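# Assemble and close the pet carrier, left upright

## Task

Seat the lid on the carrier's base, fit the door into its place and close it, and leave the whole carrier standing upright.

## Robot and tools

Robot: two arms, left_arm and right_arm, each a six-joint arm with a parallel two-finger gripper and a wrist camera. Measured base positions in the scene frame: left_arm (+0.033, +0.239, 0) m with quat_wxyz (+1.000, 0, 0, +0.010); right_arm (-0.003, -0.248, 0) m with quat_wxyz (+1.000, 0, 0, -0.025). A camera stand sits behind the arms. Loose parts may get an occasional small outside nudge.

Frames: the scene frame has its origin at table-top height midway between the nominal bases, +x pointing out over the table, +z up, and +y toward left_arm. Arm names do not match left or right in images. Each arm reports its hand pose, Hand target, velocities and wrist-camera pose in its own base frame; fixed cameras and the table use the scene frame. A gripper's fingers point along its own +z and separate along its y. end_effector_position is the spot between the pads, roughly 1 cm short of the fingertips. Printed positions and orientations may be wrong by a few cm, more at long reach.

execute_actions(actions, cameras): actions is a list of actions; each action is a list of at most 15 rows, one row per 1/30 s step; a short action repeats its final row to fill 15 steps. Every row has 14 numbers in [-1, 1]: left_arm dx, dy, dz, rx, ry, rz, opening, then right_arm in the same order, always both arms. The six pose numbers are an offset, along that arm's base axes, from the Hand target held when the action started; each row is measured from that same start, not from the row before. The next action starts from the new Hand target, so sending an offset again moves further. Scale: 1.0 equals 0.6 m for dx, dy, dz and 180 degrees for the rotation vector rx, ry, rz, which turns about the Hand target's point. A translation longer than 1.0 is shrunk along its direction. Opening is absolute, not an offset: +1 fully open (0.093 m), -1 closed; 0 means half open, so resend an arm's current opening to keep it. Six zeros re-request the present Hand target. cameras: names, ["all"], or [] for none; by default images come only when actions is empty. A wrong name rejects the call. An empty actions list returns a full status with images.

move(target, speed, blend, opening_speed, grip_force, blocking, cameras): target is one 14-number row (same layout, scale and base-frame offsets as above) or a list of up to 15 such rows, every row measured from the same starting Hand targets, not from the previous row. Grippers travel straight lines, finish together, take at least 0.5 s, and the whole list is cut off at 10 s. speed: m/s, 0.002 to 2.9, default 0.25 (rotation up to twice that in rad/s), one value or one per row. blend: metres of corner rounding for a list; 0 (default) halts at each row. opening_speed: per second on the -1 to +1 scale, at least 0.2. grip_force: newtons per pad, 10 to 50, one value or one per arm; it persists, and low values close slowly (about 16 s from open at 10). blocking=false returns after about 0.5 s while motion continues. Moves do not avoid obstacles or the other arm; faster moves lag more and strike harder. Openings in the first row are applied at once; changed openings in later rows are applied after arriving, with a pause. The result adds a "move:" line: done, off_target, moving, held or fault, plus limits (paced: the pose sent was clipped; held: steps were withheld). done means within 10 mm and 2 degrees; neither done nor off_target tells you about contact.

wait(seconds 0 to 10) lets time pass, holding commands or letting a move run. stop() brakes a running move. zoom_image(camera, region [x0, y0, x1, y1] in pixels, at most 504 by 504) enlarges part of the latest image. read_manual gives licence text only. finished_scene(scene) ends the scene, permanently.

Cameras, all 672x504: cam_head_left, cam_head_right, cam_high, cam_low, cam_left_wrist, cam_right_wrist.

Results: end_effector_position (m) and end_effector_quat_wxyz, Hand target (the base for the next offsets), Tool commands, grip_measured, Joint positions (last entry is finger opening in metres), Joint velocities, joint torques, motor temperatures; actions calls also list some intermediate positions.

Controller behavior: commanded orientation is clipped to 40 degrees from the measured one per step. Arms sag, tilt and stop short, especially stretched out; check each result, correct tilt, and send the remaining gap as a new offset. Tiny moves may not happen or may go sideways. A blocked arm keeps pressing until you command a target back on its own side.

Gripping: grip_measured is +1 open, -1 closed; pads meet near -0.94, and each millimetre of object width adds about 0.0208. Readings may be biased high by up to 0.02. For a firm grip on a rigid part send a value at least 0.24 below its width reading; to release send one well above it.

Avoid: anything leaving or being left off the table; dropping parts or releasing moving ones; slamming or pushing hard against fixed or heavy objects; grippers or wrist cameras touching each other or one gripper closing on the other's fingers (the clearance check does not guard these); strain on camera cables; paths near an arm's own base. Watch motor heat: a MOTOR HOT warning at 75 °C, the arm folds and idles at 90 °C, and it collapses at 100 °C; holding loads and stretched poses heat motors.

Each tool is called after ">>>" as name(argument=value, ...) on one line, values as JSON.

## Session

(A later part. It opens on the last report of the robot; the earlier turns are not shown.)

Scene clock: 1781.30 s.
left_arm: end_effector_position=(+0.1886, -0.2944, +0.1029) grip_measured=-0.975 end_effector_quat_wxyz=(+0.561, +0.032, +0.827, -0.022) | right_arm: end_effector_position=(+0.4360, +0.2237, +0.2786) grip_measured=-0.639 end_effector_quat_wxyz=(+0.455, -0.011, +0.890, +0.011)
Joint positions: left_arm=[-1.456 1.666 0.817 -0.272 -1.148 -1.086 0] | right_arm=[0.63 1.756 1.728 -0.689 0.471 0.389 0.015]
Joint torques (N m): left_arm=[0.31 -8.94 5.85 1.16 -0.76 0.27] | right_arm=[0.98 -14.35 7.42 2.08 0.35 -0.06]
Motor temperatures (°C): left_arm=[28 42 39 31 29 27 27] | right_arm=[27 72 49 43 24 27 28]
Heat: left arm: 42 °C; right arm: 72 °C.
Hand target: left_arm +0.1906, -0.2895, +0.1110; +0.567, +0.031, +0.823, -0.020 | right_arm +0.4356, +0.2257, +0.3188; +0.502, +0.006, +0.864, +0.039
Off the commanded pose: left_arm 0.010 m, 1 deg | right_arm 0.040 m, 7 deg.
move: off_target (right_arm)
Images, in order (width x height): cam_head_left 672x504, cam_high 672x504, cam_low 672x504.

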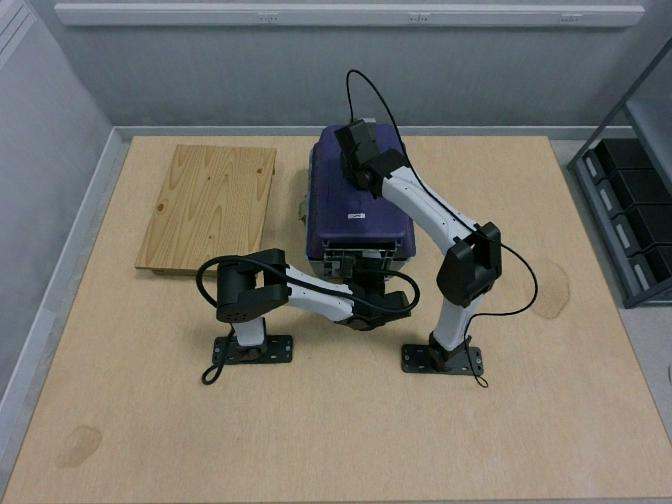

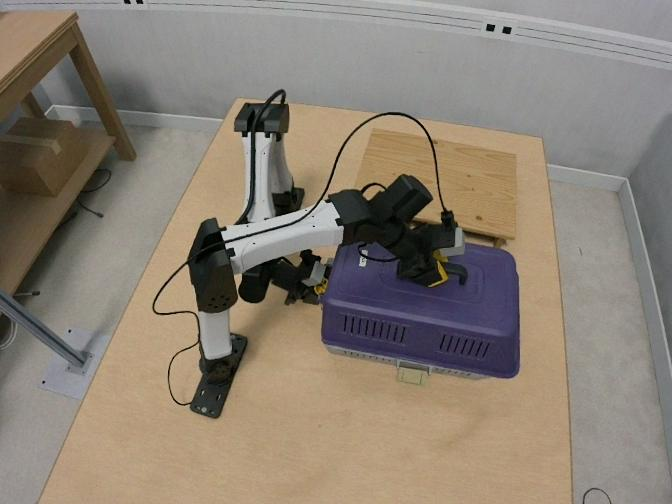

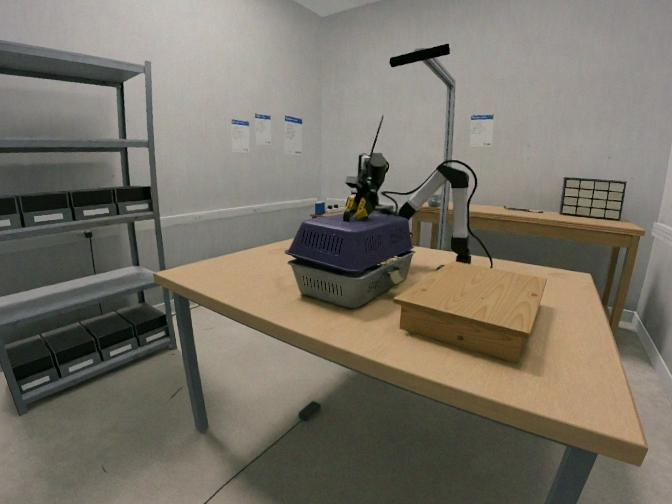

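>>> move(target=[[0,0,0,0,0,0,-1,-0.004,0.003,-0.03,0,0,0.0,-1]], speed=0.04, cameras=["cam_head_left","cam_low","cam_high"])

>>> zoom_image(camera="cam_head_left", region=[310, 220, 410, 280])

>>> zoom_image(camera="cam_low", region=[260, 150, 440, 320])

>>> zoom_image(camera="cam_high", region=[300, 230, 540, 400])

Scene clock: 1796.93 s.
left_arm: end_effector_position=(+0.1886, -0.2942, +0.1030) grip_measured=-0.975 end_effector_quat_wxyz=(+0.561, +0.032, +0.827, -0.022) | right_arm: end_effector_position=(+0.4346, +0.2257, +0.2646) grip_measured=-0.639 end_effector_quat_wxyz=(+0.459, -0.010, +0.888, +0.016)
Joint positions: left_arm=[-1.456 1.665 0.815 -0.271 -1.148 -1.084 0] | right_arm=[0.636 1.736 1.639 -0.608 0.472 0.392 0.015]
Joint torques (N m): left_arm=[0.29 -8.83 5.96 1.15 -0.77 0.25] | right_arm=[1.21 -13.98 7.23 2.01 0.4 -0.05]
Motor temperatures (°C): left_arm=[28 42 39 31 29 27 27] | right_arm=[27 72 50 44 24 27 28]
Heat: left arm: 42 °C; right arm: 72 °C.
Hand target: left_arm +0.1905, -0.2895, +0.1109; +0.567, +0.031, +0.823, -0.020 | right_arm +0.4332, +0.2276, +0.3009; +0.502, +0.006, +0.864, +0.039
Off the commanded pose: left_arm 0.009 m, 1 deg | right_arm 0.036 m, 6 deg.
move: off_target (right_arm)
Images, in order (width x height): cam_head_left 672x504, cam_high 672x504, cam_low 672x504.

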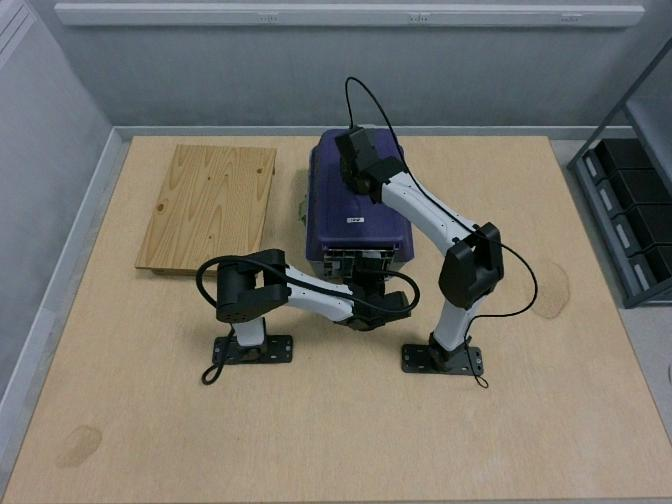

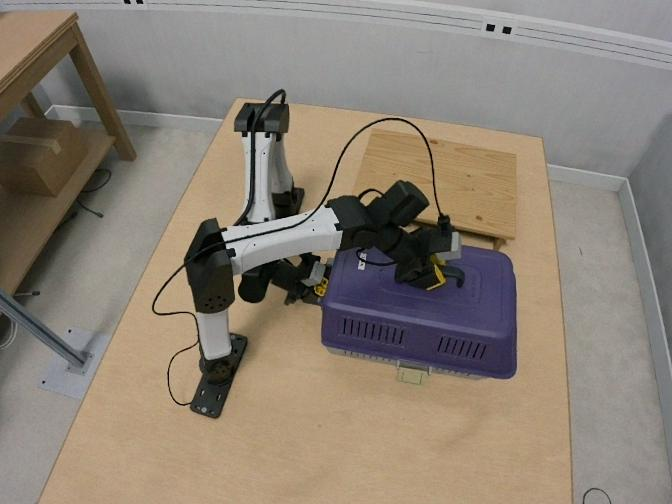

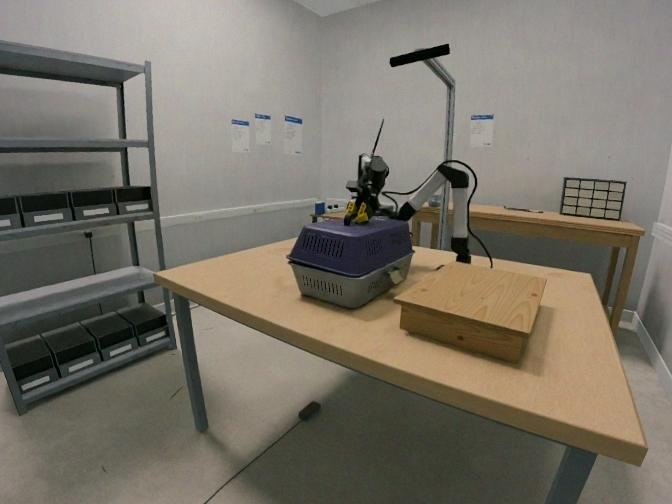

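Scaled by 5.040 from the camera's 672x504 image, which has a finer 960x720 frame.

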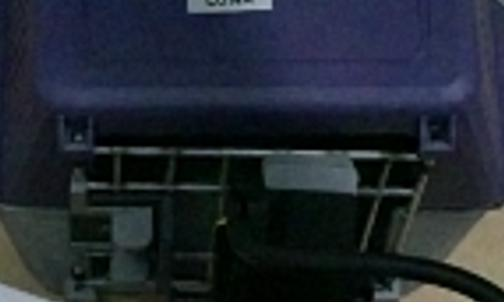

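Scaled by 2.800 from the camera's 672x504 image, which has a finer 960x720 frame.

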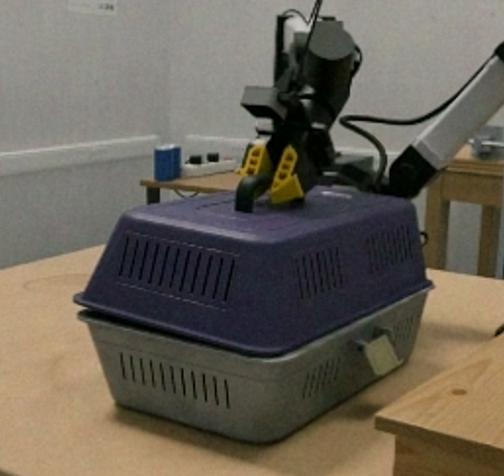

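Scaled by 2.100 from the camera's 672x504 image, which has a finer 960x720 frame.

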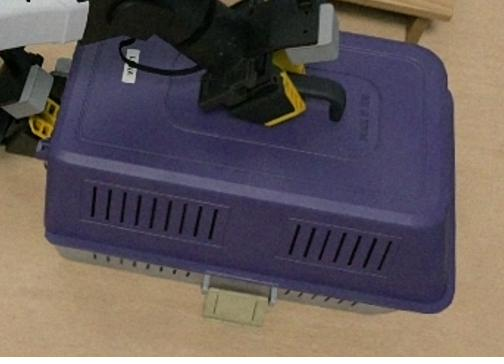

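>>> zoom_image(camera="cam_head_left", region=[312, 232, 347, 260])

>>> zoom_image(camera="cam_head_left", region=[380, 232, 415, 260])

Scaled by 14.400 from the camera's 672x504 image, which has a finer 960x720 frame.

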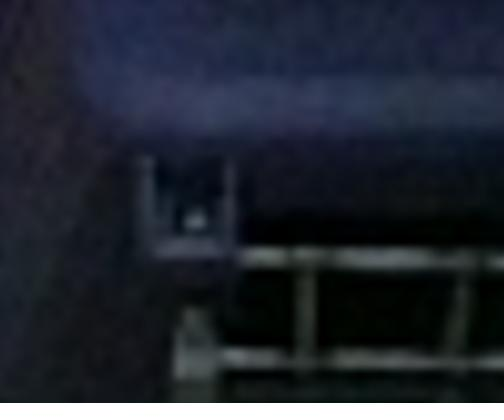

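Scaled by 14.400 from the camera's 672x504 image, which has a finer 960x720 frame.

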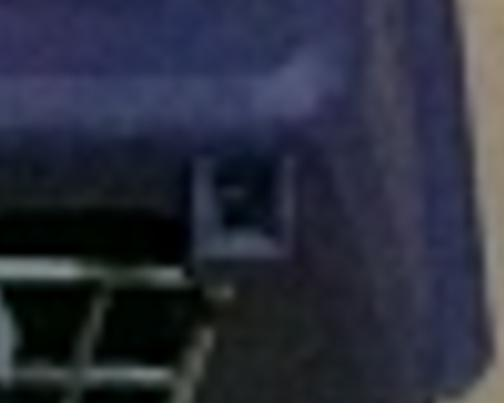

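>>> move(target=[[0,0,0,0,0,0,-1,-0.002,0.0,-0.03,0,0,0.0,-1]], speed=0.04, cameras=["cam_head_left","cam_low","cam_high"])

>>> zoom_image(camera="cam_head_left", region=[312, 232, 347, 260])

>>> zoom_image(camera="cam_head_left", region=[380, 232, 415, 260])

>>> zoom_image(camera="cam_low", region=[260, 170, 440, 320])

>>> zoom_image(camera="cam_high", region=[300, 230, 540, 400])

Scene clock: 1821.23 s.
left_arm: end_effector_position=(+0.1882, -0.2942, +0.1031) grip_measured=-0.975 end_effector_quat_wxyz=(+0.561, +0.034, +0.827, -0.021) | right_arm: end_effector_position=(+0.4306, +0.2249, +0.2701) grip_measured=-0.639 end_effector_quat_wxyz=(+0.477, -0.005, +0.879, +0.027)
Joint positions: left_arm=[-1.457 1.664 0.815 -0.273 -1.148 -1.083 0] | right_arm=[0.641 1.695 1.58 -0.545 0.477 0.392 0.015]
Joint torques (N m): left_arm=[0.4 -8.76 5.94 1.17 -0.76 0.24] | right_arm=[0.96 -10.97 5.34 2.13 0.36 -0.04]
Motor temperatures (°C): left_arm=[28 43 39 31 29 27 27] | right_arm=[27 78 49 41 24 27 28]
Heat: left arm: 43 °C; right arm: 78 °C. Fold the right arm in close to its base, or ease its load, before you think long.
Hand target: left_arm +0.1905, -0.2895, +0.1109; +0.567, +0.031, +0.823, -0.020 | right_arm +0.4319, +0.2276, +0.2830; +0.502, +0.006, +0.864, +0.039
Off the commanded pose: left_arm 0.009 m, 1 deg | right_arm 0.013 m, 4 deg.
MOTOR HOT: joint 2 (shoulder) of the right arm reports 78 °C; the controller's stop level is 90 °C. To cool a motor, set the load down, stop pushing, or move to a pose that needs little force.
move: off_target (right_arm)
Images, in order (width x height): cam_head_left 672x504, cam_high 672x504, cam_low 672x504.

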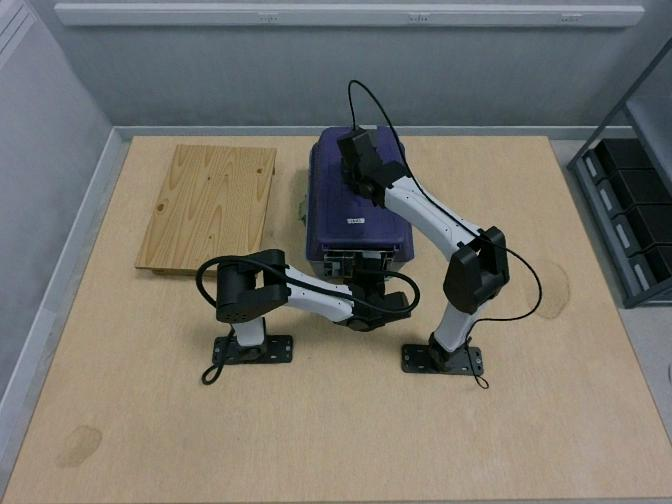

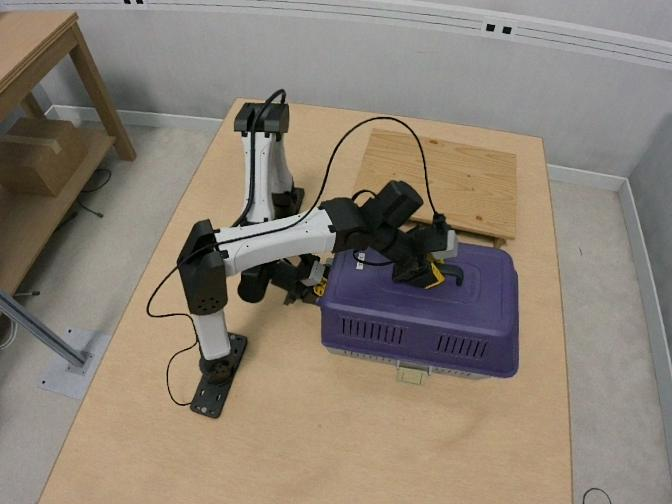

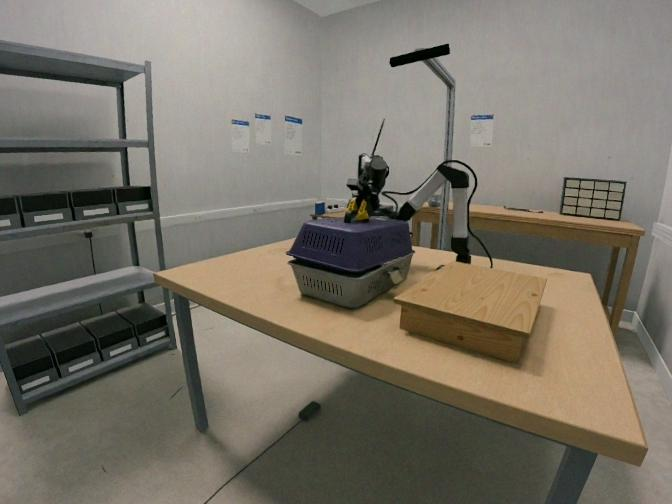

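Scaled by 14.400 from the camera's 672x504 image, which has a finer 960x720 frame.

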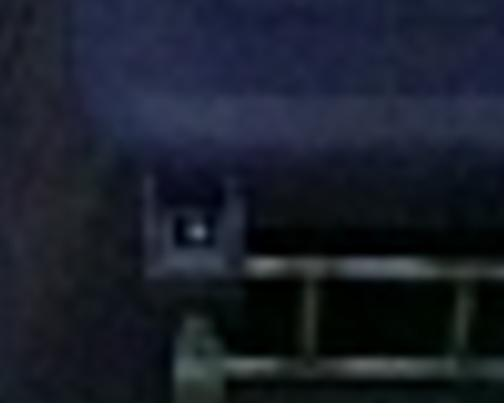

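Scaled by 14.400 from the camera's 672x504 image, which has a finer 960x720 frame.

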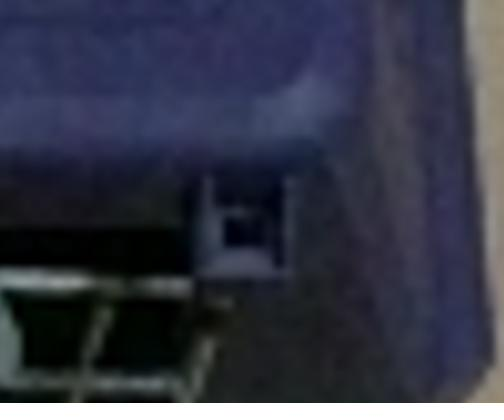

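Scaled by 2.800 from the camera's 672x504 image, which has a finer 960x720 frame.

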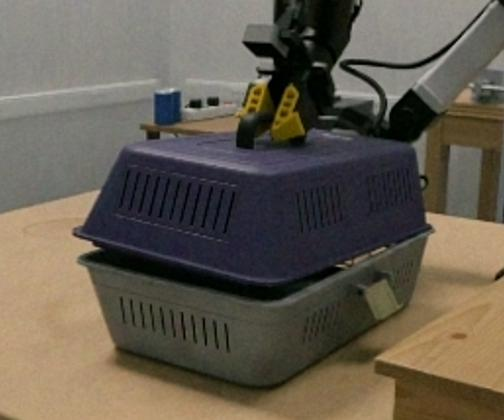

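Scaled by 2.100 from the camera's 672x504 image, which has a finer 960x720 frame.

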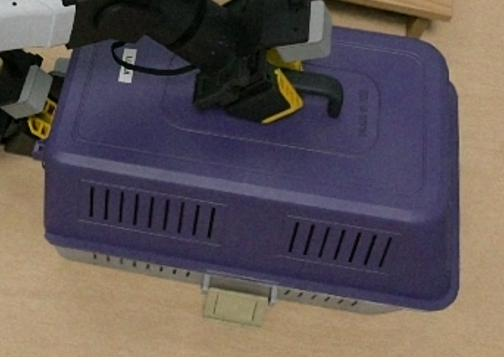

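>>> move(target=[[0,0,0,0,0,0,-1,0.002,0.0,-0.04,0,0.012,0.0,-1]], speed=0.05, cameras=["cam_head_left","cam_low"])

>>> zoom_image(camera="cam_low", region=[260, 170, 440, 320])

>>> zoom_image(camera="cam_head_left", region=[310, 220, 410, 280])

Scene clock: 1830.23 s.
left_arm: end_effector_position=(+0.1877, -0.2942, +0.1031) grip_measured=-0.975 end_effector_quat_wxyz=(+0.561, +0.035, +0.827, -0.021) | right_arm: end_effector_position=(+0.4291, +0.2238, +0.2717) grip_measured=-0.639 end_effector_quat_wxyz=(+0.483, -0.002, +0.875, +0.032)
Joint positions: left_arm=[-1.459 1.664 0.815 -0.275 -1.149 -1.083 0] | right_arm=[0.641 1.676 1.552 -0.516 0.477 0.395 0.015]
Joint torques (N m): left_arm=[0.59 -8.76 5.93 1.18 -0.76 0.24] | right_arm=[0.36 -8.01 3.58 2.13 0.19 0.1]
Motor temperatures (°C): left_arm=[28 44 39 31 29 27 27] | right_arm=[27 74 50 41 24 27 28]
Heat: left arm: 44 °C; right arm: 74 °C. Fold the right arm in close to its base, or ease its load, before you think long.
Hand target: left_arm +0.1906, -0.2895, +0.1109; +0.567, +0.031, +0.823, -0.020 | right_arm +0.4332, +0.2277, +0.2590; +0.486, +0.006, +0.873, +0.039
Off the commanded pose: left_arm 0.010 m, 1 deg | right_arm 0.014 m, 1 deg.
MOTOR HOT: still on. Joint 2 (shoulder) of the right arm reports 74 °C.
move: off_target (right_arm)
Images, in order (width x height): cam_head_left 672x504, cam_low 672x504.

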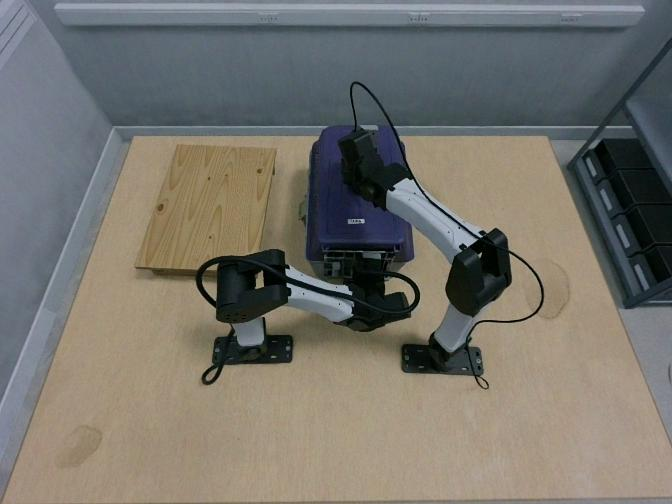

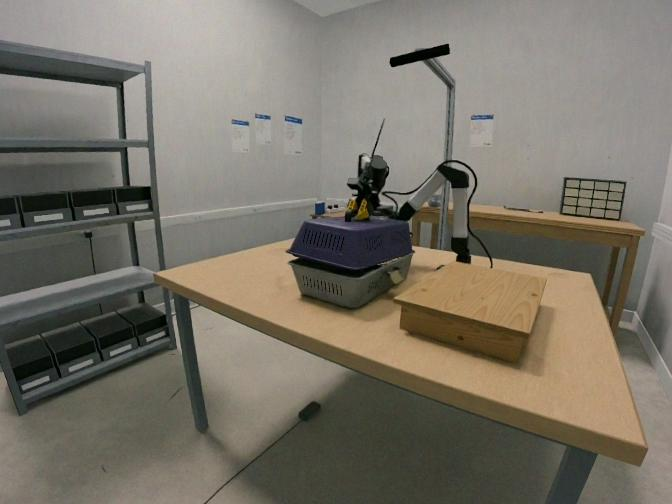

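Scaled by 2.800 from the camera's 672x504 image, which has a finer 960x720 frame.

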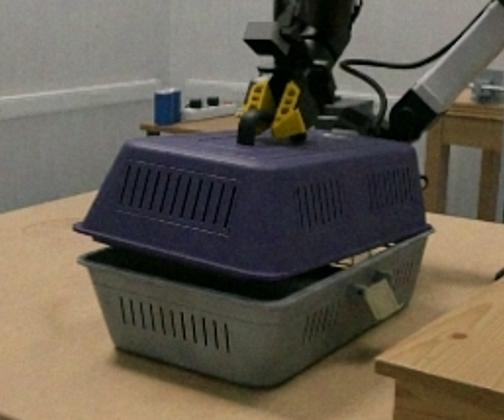

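Scaled by 5.040 from the camera's 672x504 image, which has a finer 960x720 frame.

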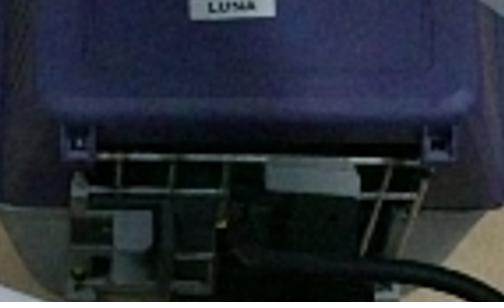

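>>> move(target=[[0,0,0,0,0,0,-1,0.0,0.0,-0.0,0.0,0.022,0.0,-1]], speed=0.04, cameras=["cam_head_left","cam_low"])

>>> zoom_image(camera="cam_low", region=[260, 170, 440, 320])

>>> zoom_image(camera="cam_head_left", region=[310, 220, 410, 280])

Scene clock: 1840.57 s.
left_arm: end_effector_position=(+0.1877, -0.2944, +0.1032) grip_measured=-0.975 end_effector_quat_wxyz=(+0.561, +0.034, +0.827, -0.022) | right_arm: end_effector_position=(+0.4318, +0.2262, +0.2662) grip_measured=-0.639 end_effector_quat_wxyz=(+0.467, -0.006, +0.883, +0.029)
Joint positions: left_arm=[-1.459 1.664 0.815 -0.274 -1.149 -1.083 0] | right_arm=[0.637 1.708 1.596 -0.564 0.461 0.399 0.015]
Joint torques (N m): left_arm=[0.61 -8.77 5.94 1.18 -0.75 0.24] | right_arm=[-0.12 -7.9 7.6 1.4 0.01 0.33]
Motor temperatures (°C): left_arm=[28 44 38 30 29 27 27] | right_arm=[27 71 49 41 24 27 28]
Heat: left arm: 44 °C; right arm: 71 °C.
Hand target: left_arm +0.1906, -0.2895, +0.1109; +0.567, +0.031, +0.823, -0.020 | right_arm +0.4332, +0.2277, +0.2590; +0.455, +0.008, +0.889, +0.039
Off the commanded pose: left_arm 0.010 m, 1 deg | right_arm 0.008 m, 2 deg.
MOTOR HOT: cleared for the motors of the right arm.
move: done
Images, in order (width x height): cam_head_left 672x504, cam_low 672x504.

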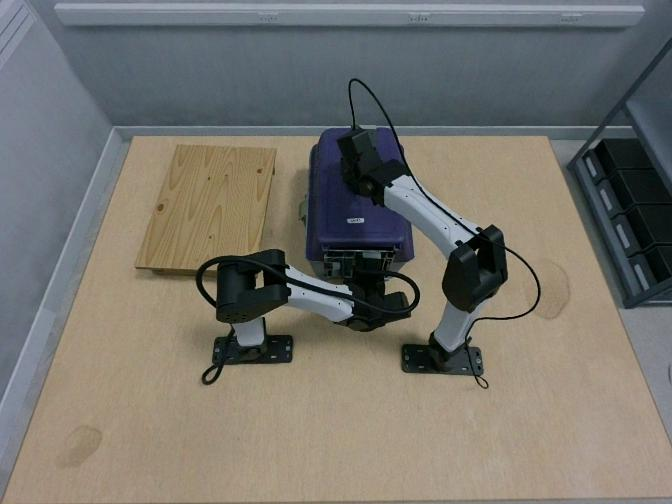

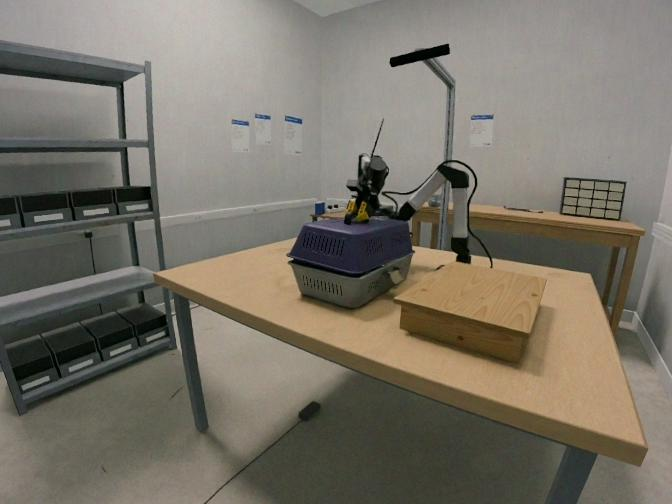

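Scaled by 2.800 from the camera's 672x504 image, which has a finer 960x720 frame.

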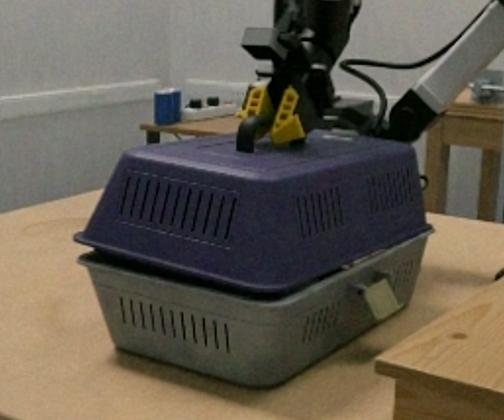

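Scaled by 5.040 from the camera's 672x504 image, which has a finer 960x720 frame.

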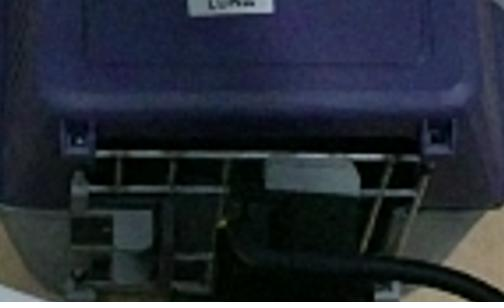

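>>> move(target=[[0,0,0,0,0,0,-1,0.0,0.0,-0.015,0.0,0.008,0.0,-1]], speed=0.04, cameras=["cam_head_left","cam_low","cam_high","cam_left_wrist"])

>>> zoom_image(camera="cam_low", region=[280, 200, 420, 320])

>>> zoom_image(camera="cam_head_left", region=[312, 232, 347, 260])

>>> zoom_image(camera="cam_head_left", region=[380, 232, 415, 260])

>>> zoom_image(camera="cam_high", region=[300, 240, 440, 390])

Scene clock: 1854.63 s.
left_arm: end_effector_position=(+0.1877, -0.2944, +0.1033) grip_measured=-0.975 end_effector_quat_wxyz=(+0.561, +0.034, +0.827, -0.022) | right_arm: end_effector_position=(+0.4325, +0.2263, +0.2647) grip_measured=-0.639 end_effector_quat_wxyz=(+0.465, -0.006, +0.885, +0.031)
Joint positions: left_arm=[-1.459 1.664 0.815 -0.274 -1.149 -1.083 0] | right_arm=[0.634 1.712 1.598 -0.567 0.454 0.401 0.015]
Joint torques (N m): left_arm=[0.61 -8.77 5.94 1.17 -0.75 0.24] | right_arm=[-0.23 -7.42 6.98 1.37 -0.01 0.41]
Motor temperatures (°C): left_arm=[28 45 38 30 29 27 27] | right_arm=[27 67 50 38 24 27 28]
Heat: left arm: 45 °C; right arm: 67 °C.
Hand target: left_arm +0.1905, -0.2894, +0.1109; +0.567, +0.031, +0.823, -0.020 | right_arm +0.4332, +0.2276, +0.2500; +0.444, +0.008, +0.895, +0.039
Off the commanded pose: left_arm 0.010 m, 1 deg | right_arm 0.015 m, 3 deg.
move: off_target (right_arm)
Images, in order (width x height): cam_head_left 672x504, cam_high 672x504, cam_low 672x504, cam_left_wrist 672x504.

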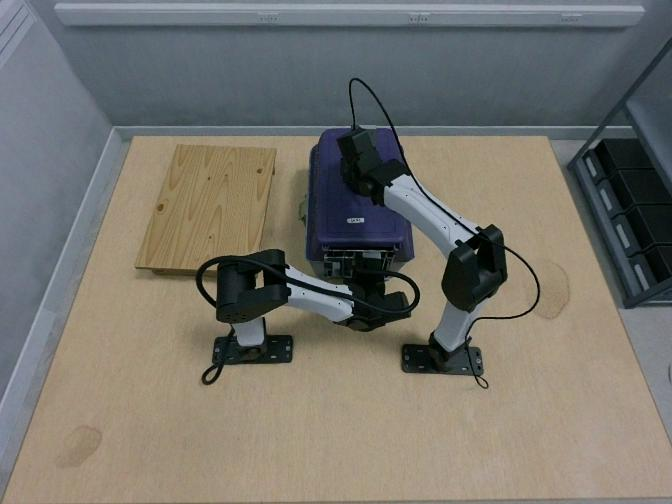

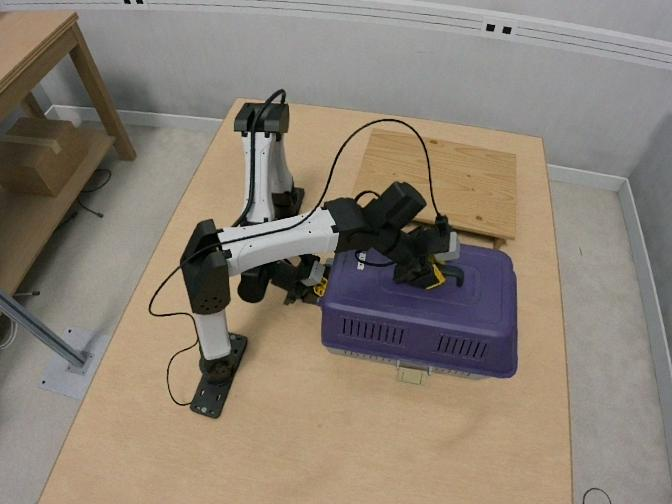

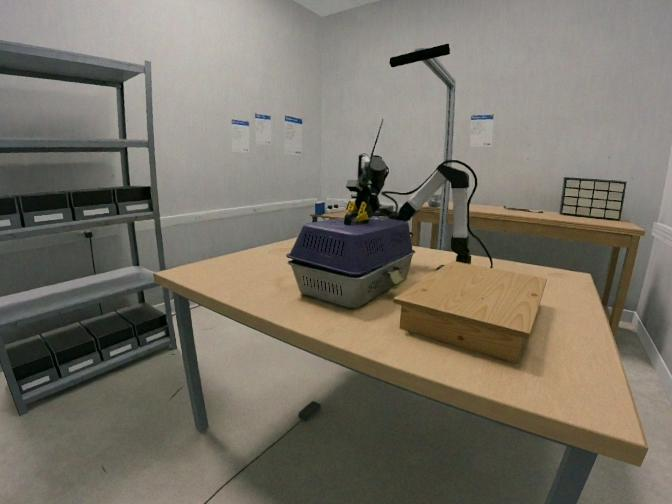

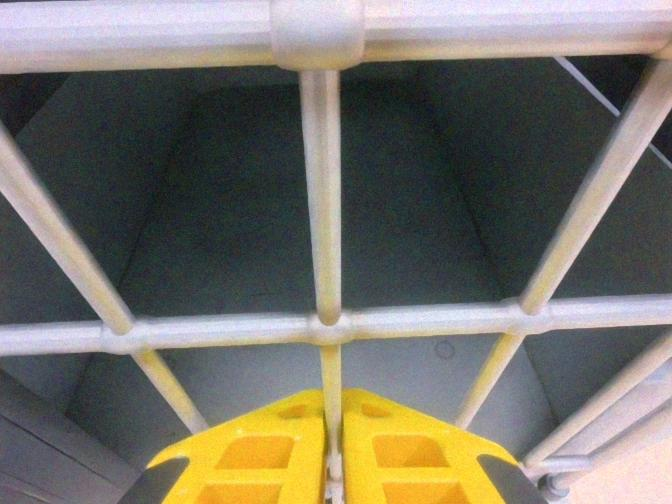

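Scaled by 3.600 from the camera's 672x504 image, which has a finer 960x720 frame.

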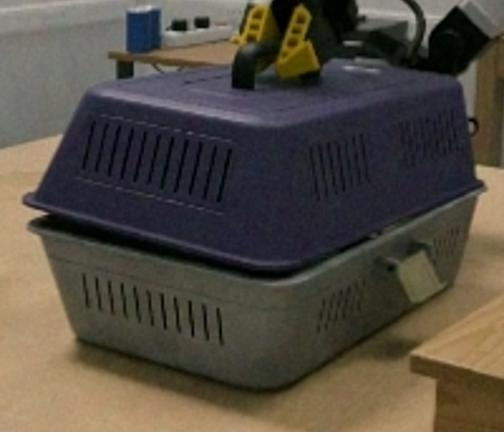

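Scaled by 14.400 from the camera's 672x504 image, which has a finer 960x720 frame.

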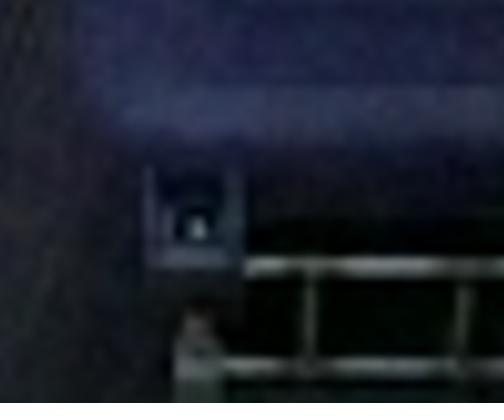

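Scaled by 14.400 from the camera's 672x504 image, which has a finer 960x720 frame.

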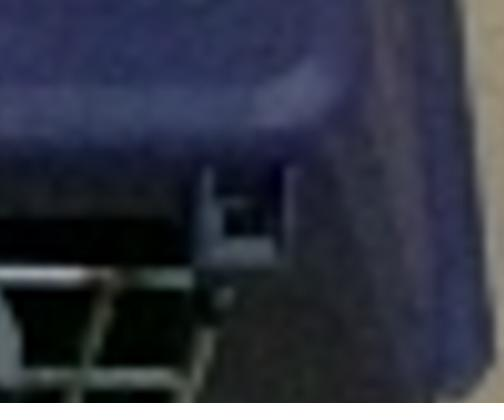

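Scaled by 3.360 from the camera's 672x504 image, which has a finer 960x720 frame.

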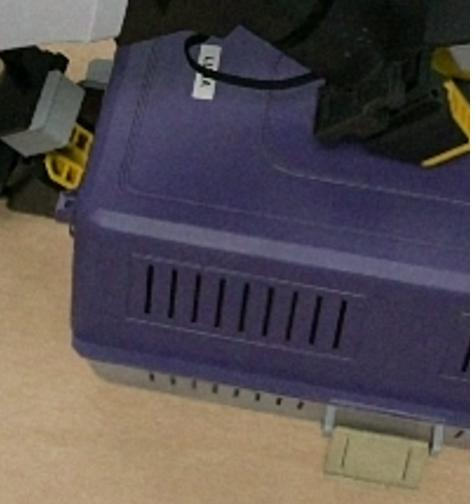

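>>> move(target=[[0,0,-0.006,0,0,0,-0.7,0.0,0.0,0,0.0,0,0.0,-1]], speed=0.04, opening_speed=0.3, cameras=["cam_head_left","cam_low","cam_high","cam_left_wrist"])

>>> zoom_image(camera="cam_low", region=[280, 200, 420, 320])

>>> zoom_image(camera="cam_head_left", region=[310, 220, 410, 280])

Scene clock: 1880.30 s.
left_arm: end_effector_position=(+0.1876, -0.2928, +0.1012) grip_measured=-0.702 end_effector_quat_wxyz=(+0.561, +0.040, +0.826, -0.017) | right_arm: end_effector_position=(+0.4324, +0.2263, +0.2646) grip_measured=-0.639 end_effector_quat_wxyz=(+0.465, -0.006, +0.885, +0.031)
Joint positions: left_arm=[-1.459 1.664 0.806 -0.267 -1.149 -1.07 0.012] | right_arm=[0.634 1.712 1.598 -0.568 0.454 0.402 0.015]
Joint torques (N m): left_arm=[0.59 -7.99 6.02 1.28 -0.75 0.08] | right_arm=[-0.23 -7.43 6.95 1.35 -0.01 0.41]
Motor temperatures (°C): left_arm=[28 45 38 30 29 27 27] | right_arm=[27 60 51 36 24 27 28]
Heat: left arm: 45 °C; right arm: 60 °C.
Hand target: left_arm +0.1906, -0.2895, +0.1073; +0.567, +0.031, +0.823, -0.020 | right_arm +0.4331, +0.2276, +0.2500; +0.444, +0.008, +0.895, +0.039
Off the commanded pose: left_arm 0.008 m, 1 deg | right_arm 0.015 m, 3 deg.
move: off_target (right_arm)
Images, in order (width x height): cam_head_left 672x504, cam_high 672x504, cam_low 672x504, cam_left_wrist 672x504.

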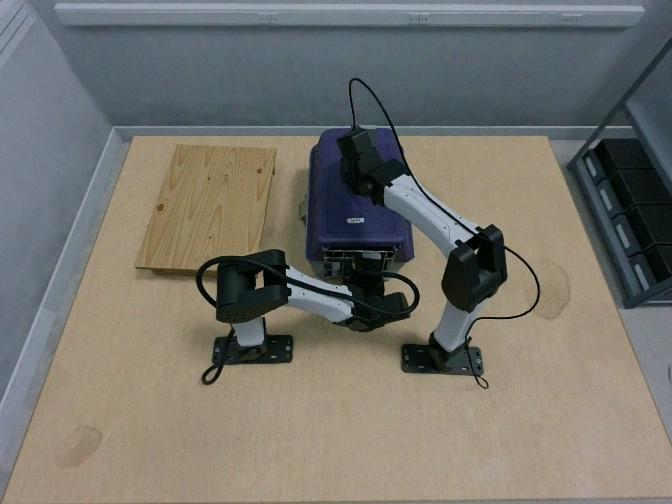

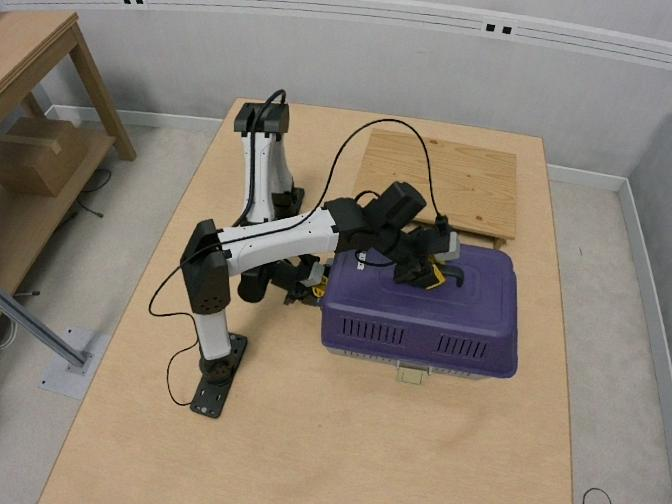

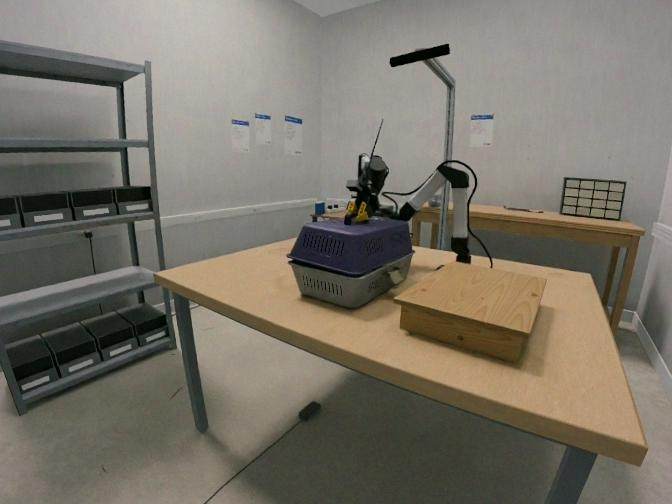

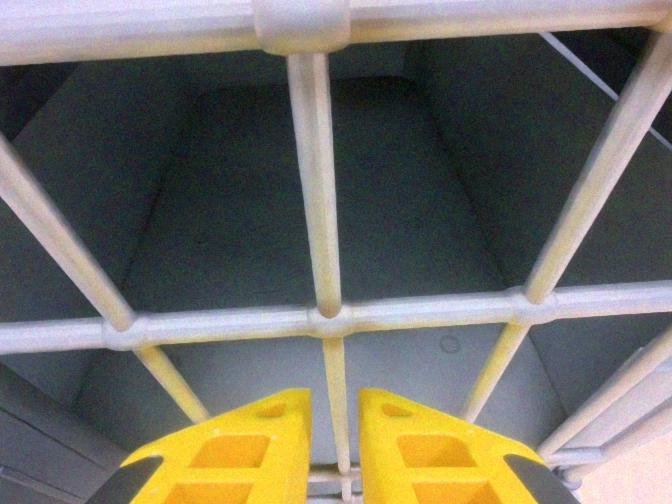

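Scaled by 3.600 from the camera's 672x504 image, which has a finer 960x720 frame.

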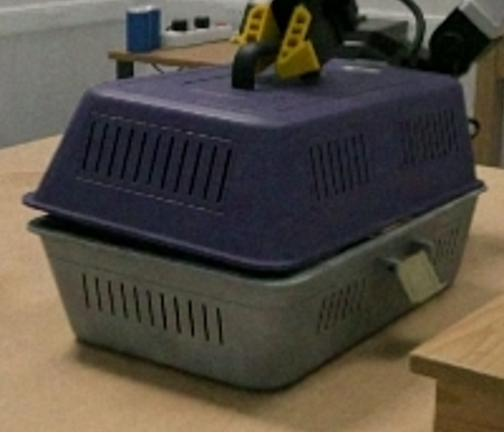

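Scaled by 5.040 from the camera's 672x504 image, which has a finer 960x720 frame.

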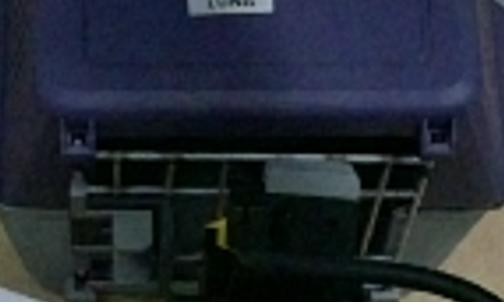

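>>> move(target=[[0,0,0,0,0,0,-0.7,0.0,0.0,0,-0.016,0.02,0.0,-1]], speed=0.04, cameras=["cam_head_left","cam_low"])

>>> zoom_image(camera="cam_low", region=[280, 200, 420, 320])

>>> zoom_image(camera="cam_head_left", region=[310, 220, 410, 280])

Scene clock: 1894.17 s.
left_arm: end_effector_position=(+0.1876, -0.2928, +0.1012) grip_measured=-0.701 end_effector_quat_wxyz=(+0.561, +0.040, +0.826, -0.017) | right_arm: end_effector_position=(+0.4347, +0.2261, +0.2602) grip_measured=-0.640 end_effector_quat_wxyz=(+0.436, -0.005, +0.900, +0.015)
Joint positions: left_arm=[-1.459 1.664 0.806 -0.267 -1.149 -1.07 0.012] | right_arm=[0.63 1.771 1.704 -0.693 0.451 0.422 0.014]
Joint torques (N m): left_arm=[0.59 -7.99 6.02 1.28 -0.75 0.11] | right_arm=[0.17 -8.01 8.06 1.12 0.05 0.17]
Motor temperatures (°C): left_arm=[28 45 38 31 29 27 26] | right_arm=[27 58 51 36 24 27 28]
Heat: left arm: 45 °C; right arm: 58 °C.
Hand target: left_arm +0.1906, -0.2895, +0.1073; +0.567, +0.031, +0.823, -0.020 | right_arm +0.4332, +0.2276, +0.2500; +0.416, -0.002, +0.909, +0.016
Off the commanded pose: left_arm 0.008 m, 1 deg | right_arm 0.010 m, 3 deg.
move: off_target (right_arm)
Images, in order (width x height): cam_head_left 672x504, cam_low 672x504.

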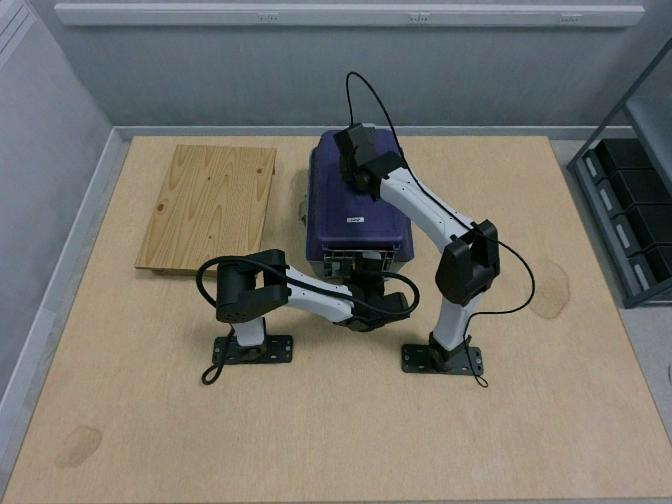

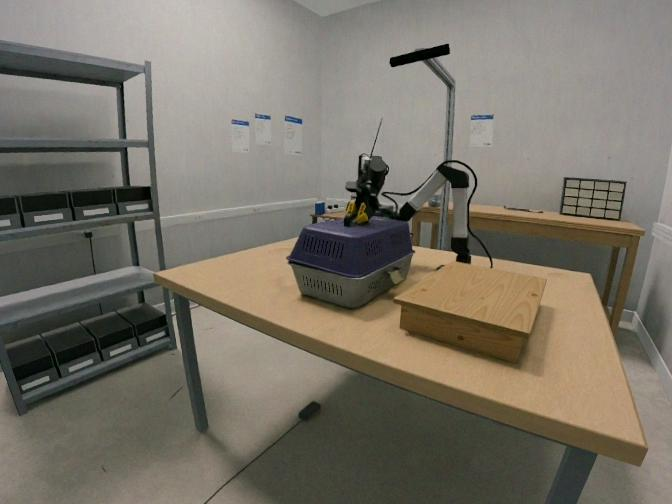

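Scaled by 3.600 from the camera's 672x504 image, which has a finer 960x720 frame.

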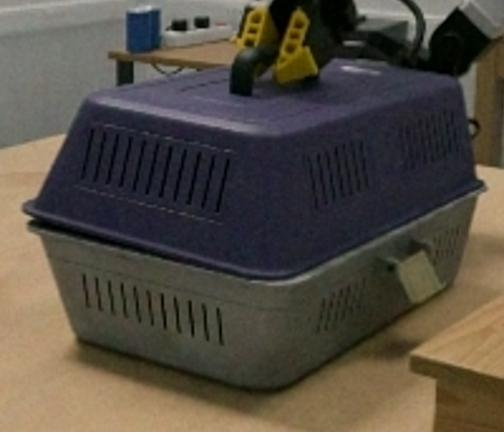

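Scaled by 5.040 from the camera's 672x504 image, which has a finer 960x720 frame.

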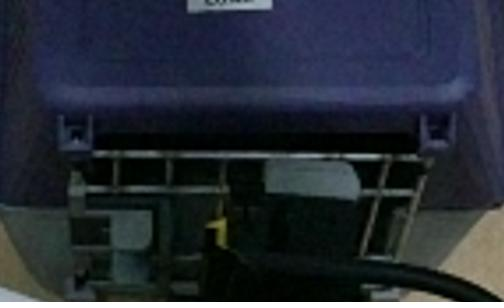

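>>> move(target=[[0,0,0,0,0,0,-0.7,0.0,0.0,0.014,0,0,0.0,-1],[0,0,0,0,0,0,-0.7,0.0,0.0,0.014,0,0,0.0,0.2]], speed=0.04, opening_speed=0.25, cameras=["cam_head_left","cam_low","cam_high"])

>>> zoom_image(camera="cam_low", region=[280, 200, 420, 320])

>>> zoom_image(camera="cam_head_left", region=[310, 220, 410, 280])

>>> zoom_image(camera="cam_high", region=[300, 230, 540, 400])

Scene clock: 1911.23 s.
left_arm: end_effector_position=(+0.1876, -0.2928, +0.1012) grip_measured=-0.701 end_effector_quat_wxyz=(+0.561, +0.040, +0.826, -0.017) | right_arm: end_effector_position=(+0.4313, +0.2246, +0.2574) grip_measured=+0.198 end_effector_quat_wxyz=(+0.419, -0.004, +0.908, +0.009)
Joint positions: left_arm=[-1.459 1.664 0.806 -0.267 -1.149 -1.07 0.012] | right_arm=[0.63 1.787 1.741 -0.758 0.446 0.439 0.055]
Joint torques (N m): left_arm=[0.59 -7.99 6.02 1.29 -0.75 0.11] | right_arm=[0.16 -8.8 8.53 1.32 0.1 0]
Motor temperatures (°C): left_arm=[28 44 38 31 29 27 26] | right_arm=[27 59 52 35 24 27 28]
Heat: left arm: 44 °C; right arm: 59 °C.
Hand target: left_arm +0.1906, -0.2895, +0.1073; +0.567, +0.031, +0.823, -0.020 | right_arm +0.4332, +0.2276, +0.2584; +0.416, -0.002, +0.909, +0.016
Off the commanded pose: left_arm 0.008 m, 1 deg | right_arm 0.004 m, 1 deg.
move: done
Images, in order (width x height): cam_head_left 672x504, cam_high 672x504, cam_low 672x504.

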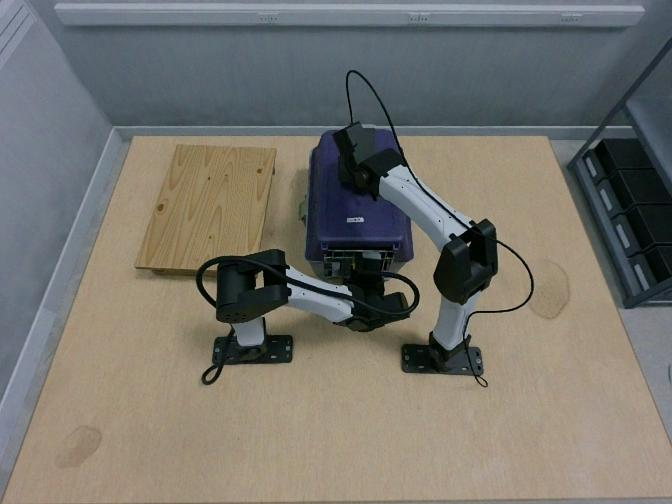

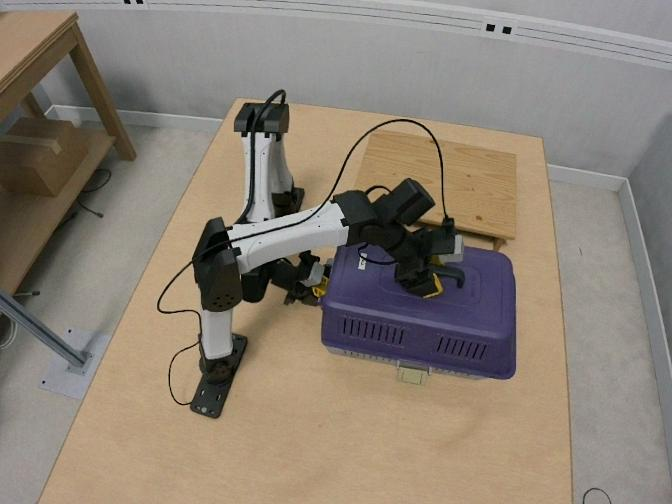

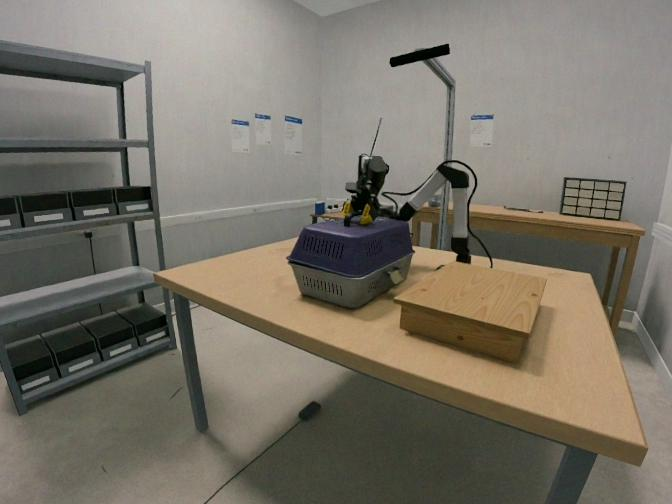

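Scaled by 3.600 from the camera's 672x504 image, which has a finer 960x720 frame.

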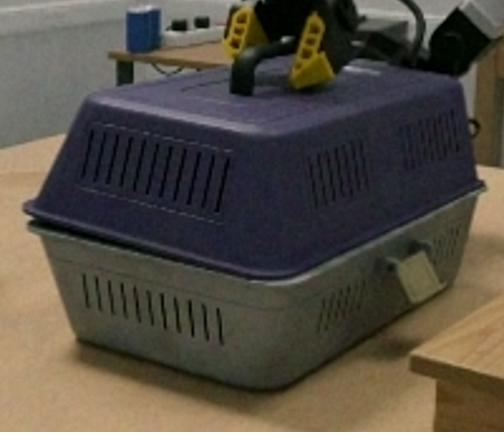

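Scaled by 5.040 from the camera's 672x504 image, which has a finer 960x720 frame.

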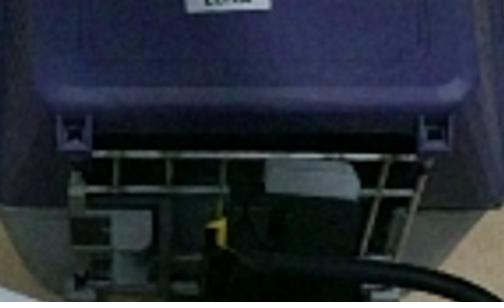

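Scaled by 2.100 from the camera's 672x504 image, which has a finer 960x720 frame.

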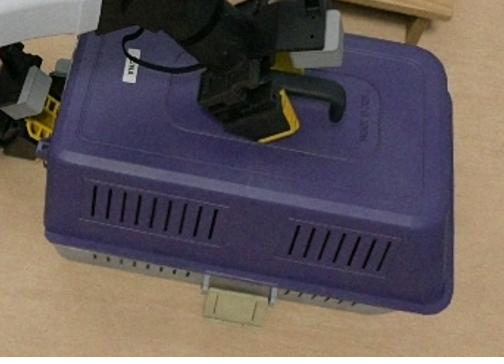

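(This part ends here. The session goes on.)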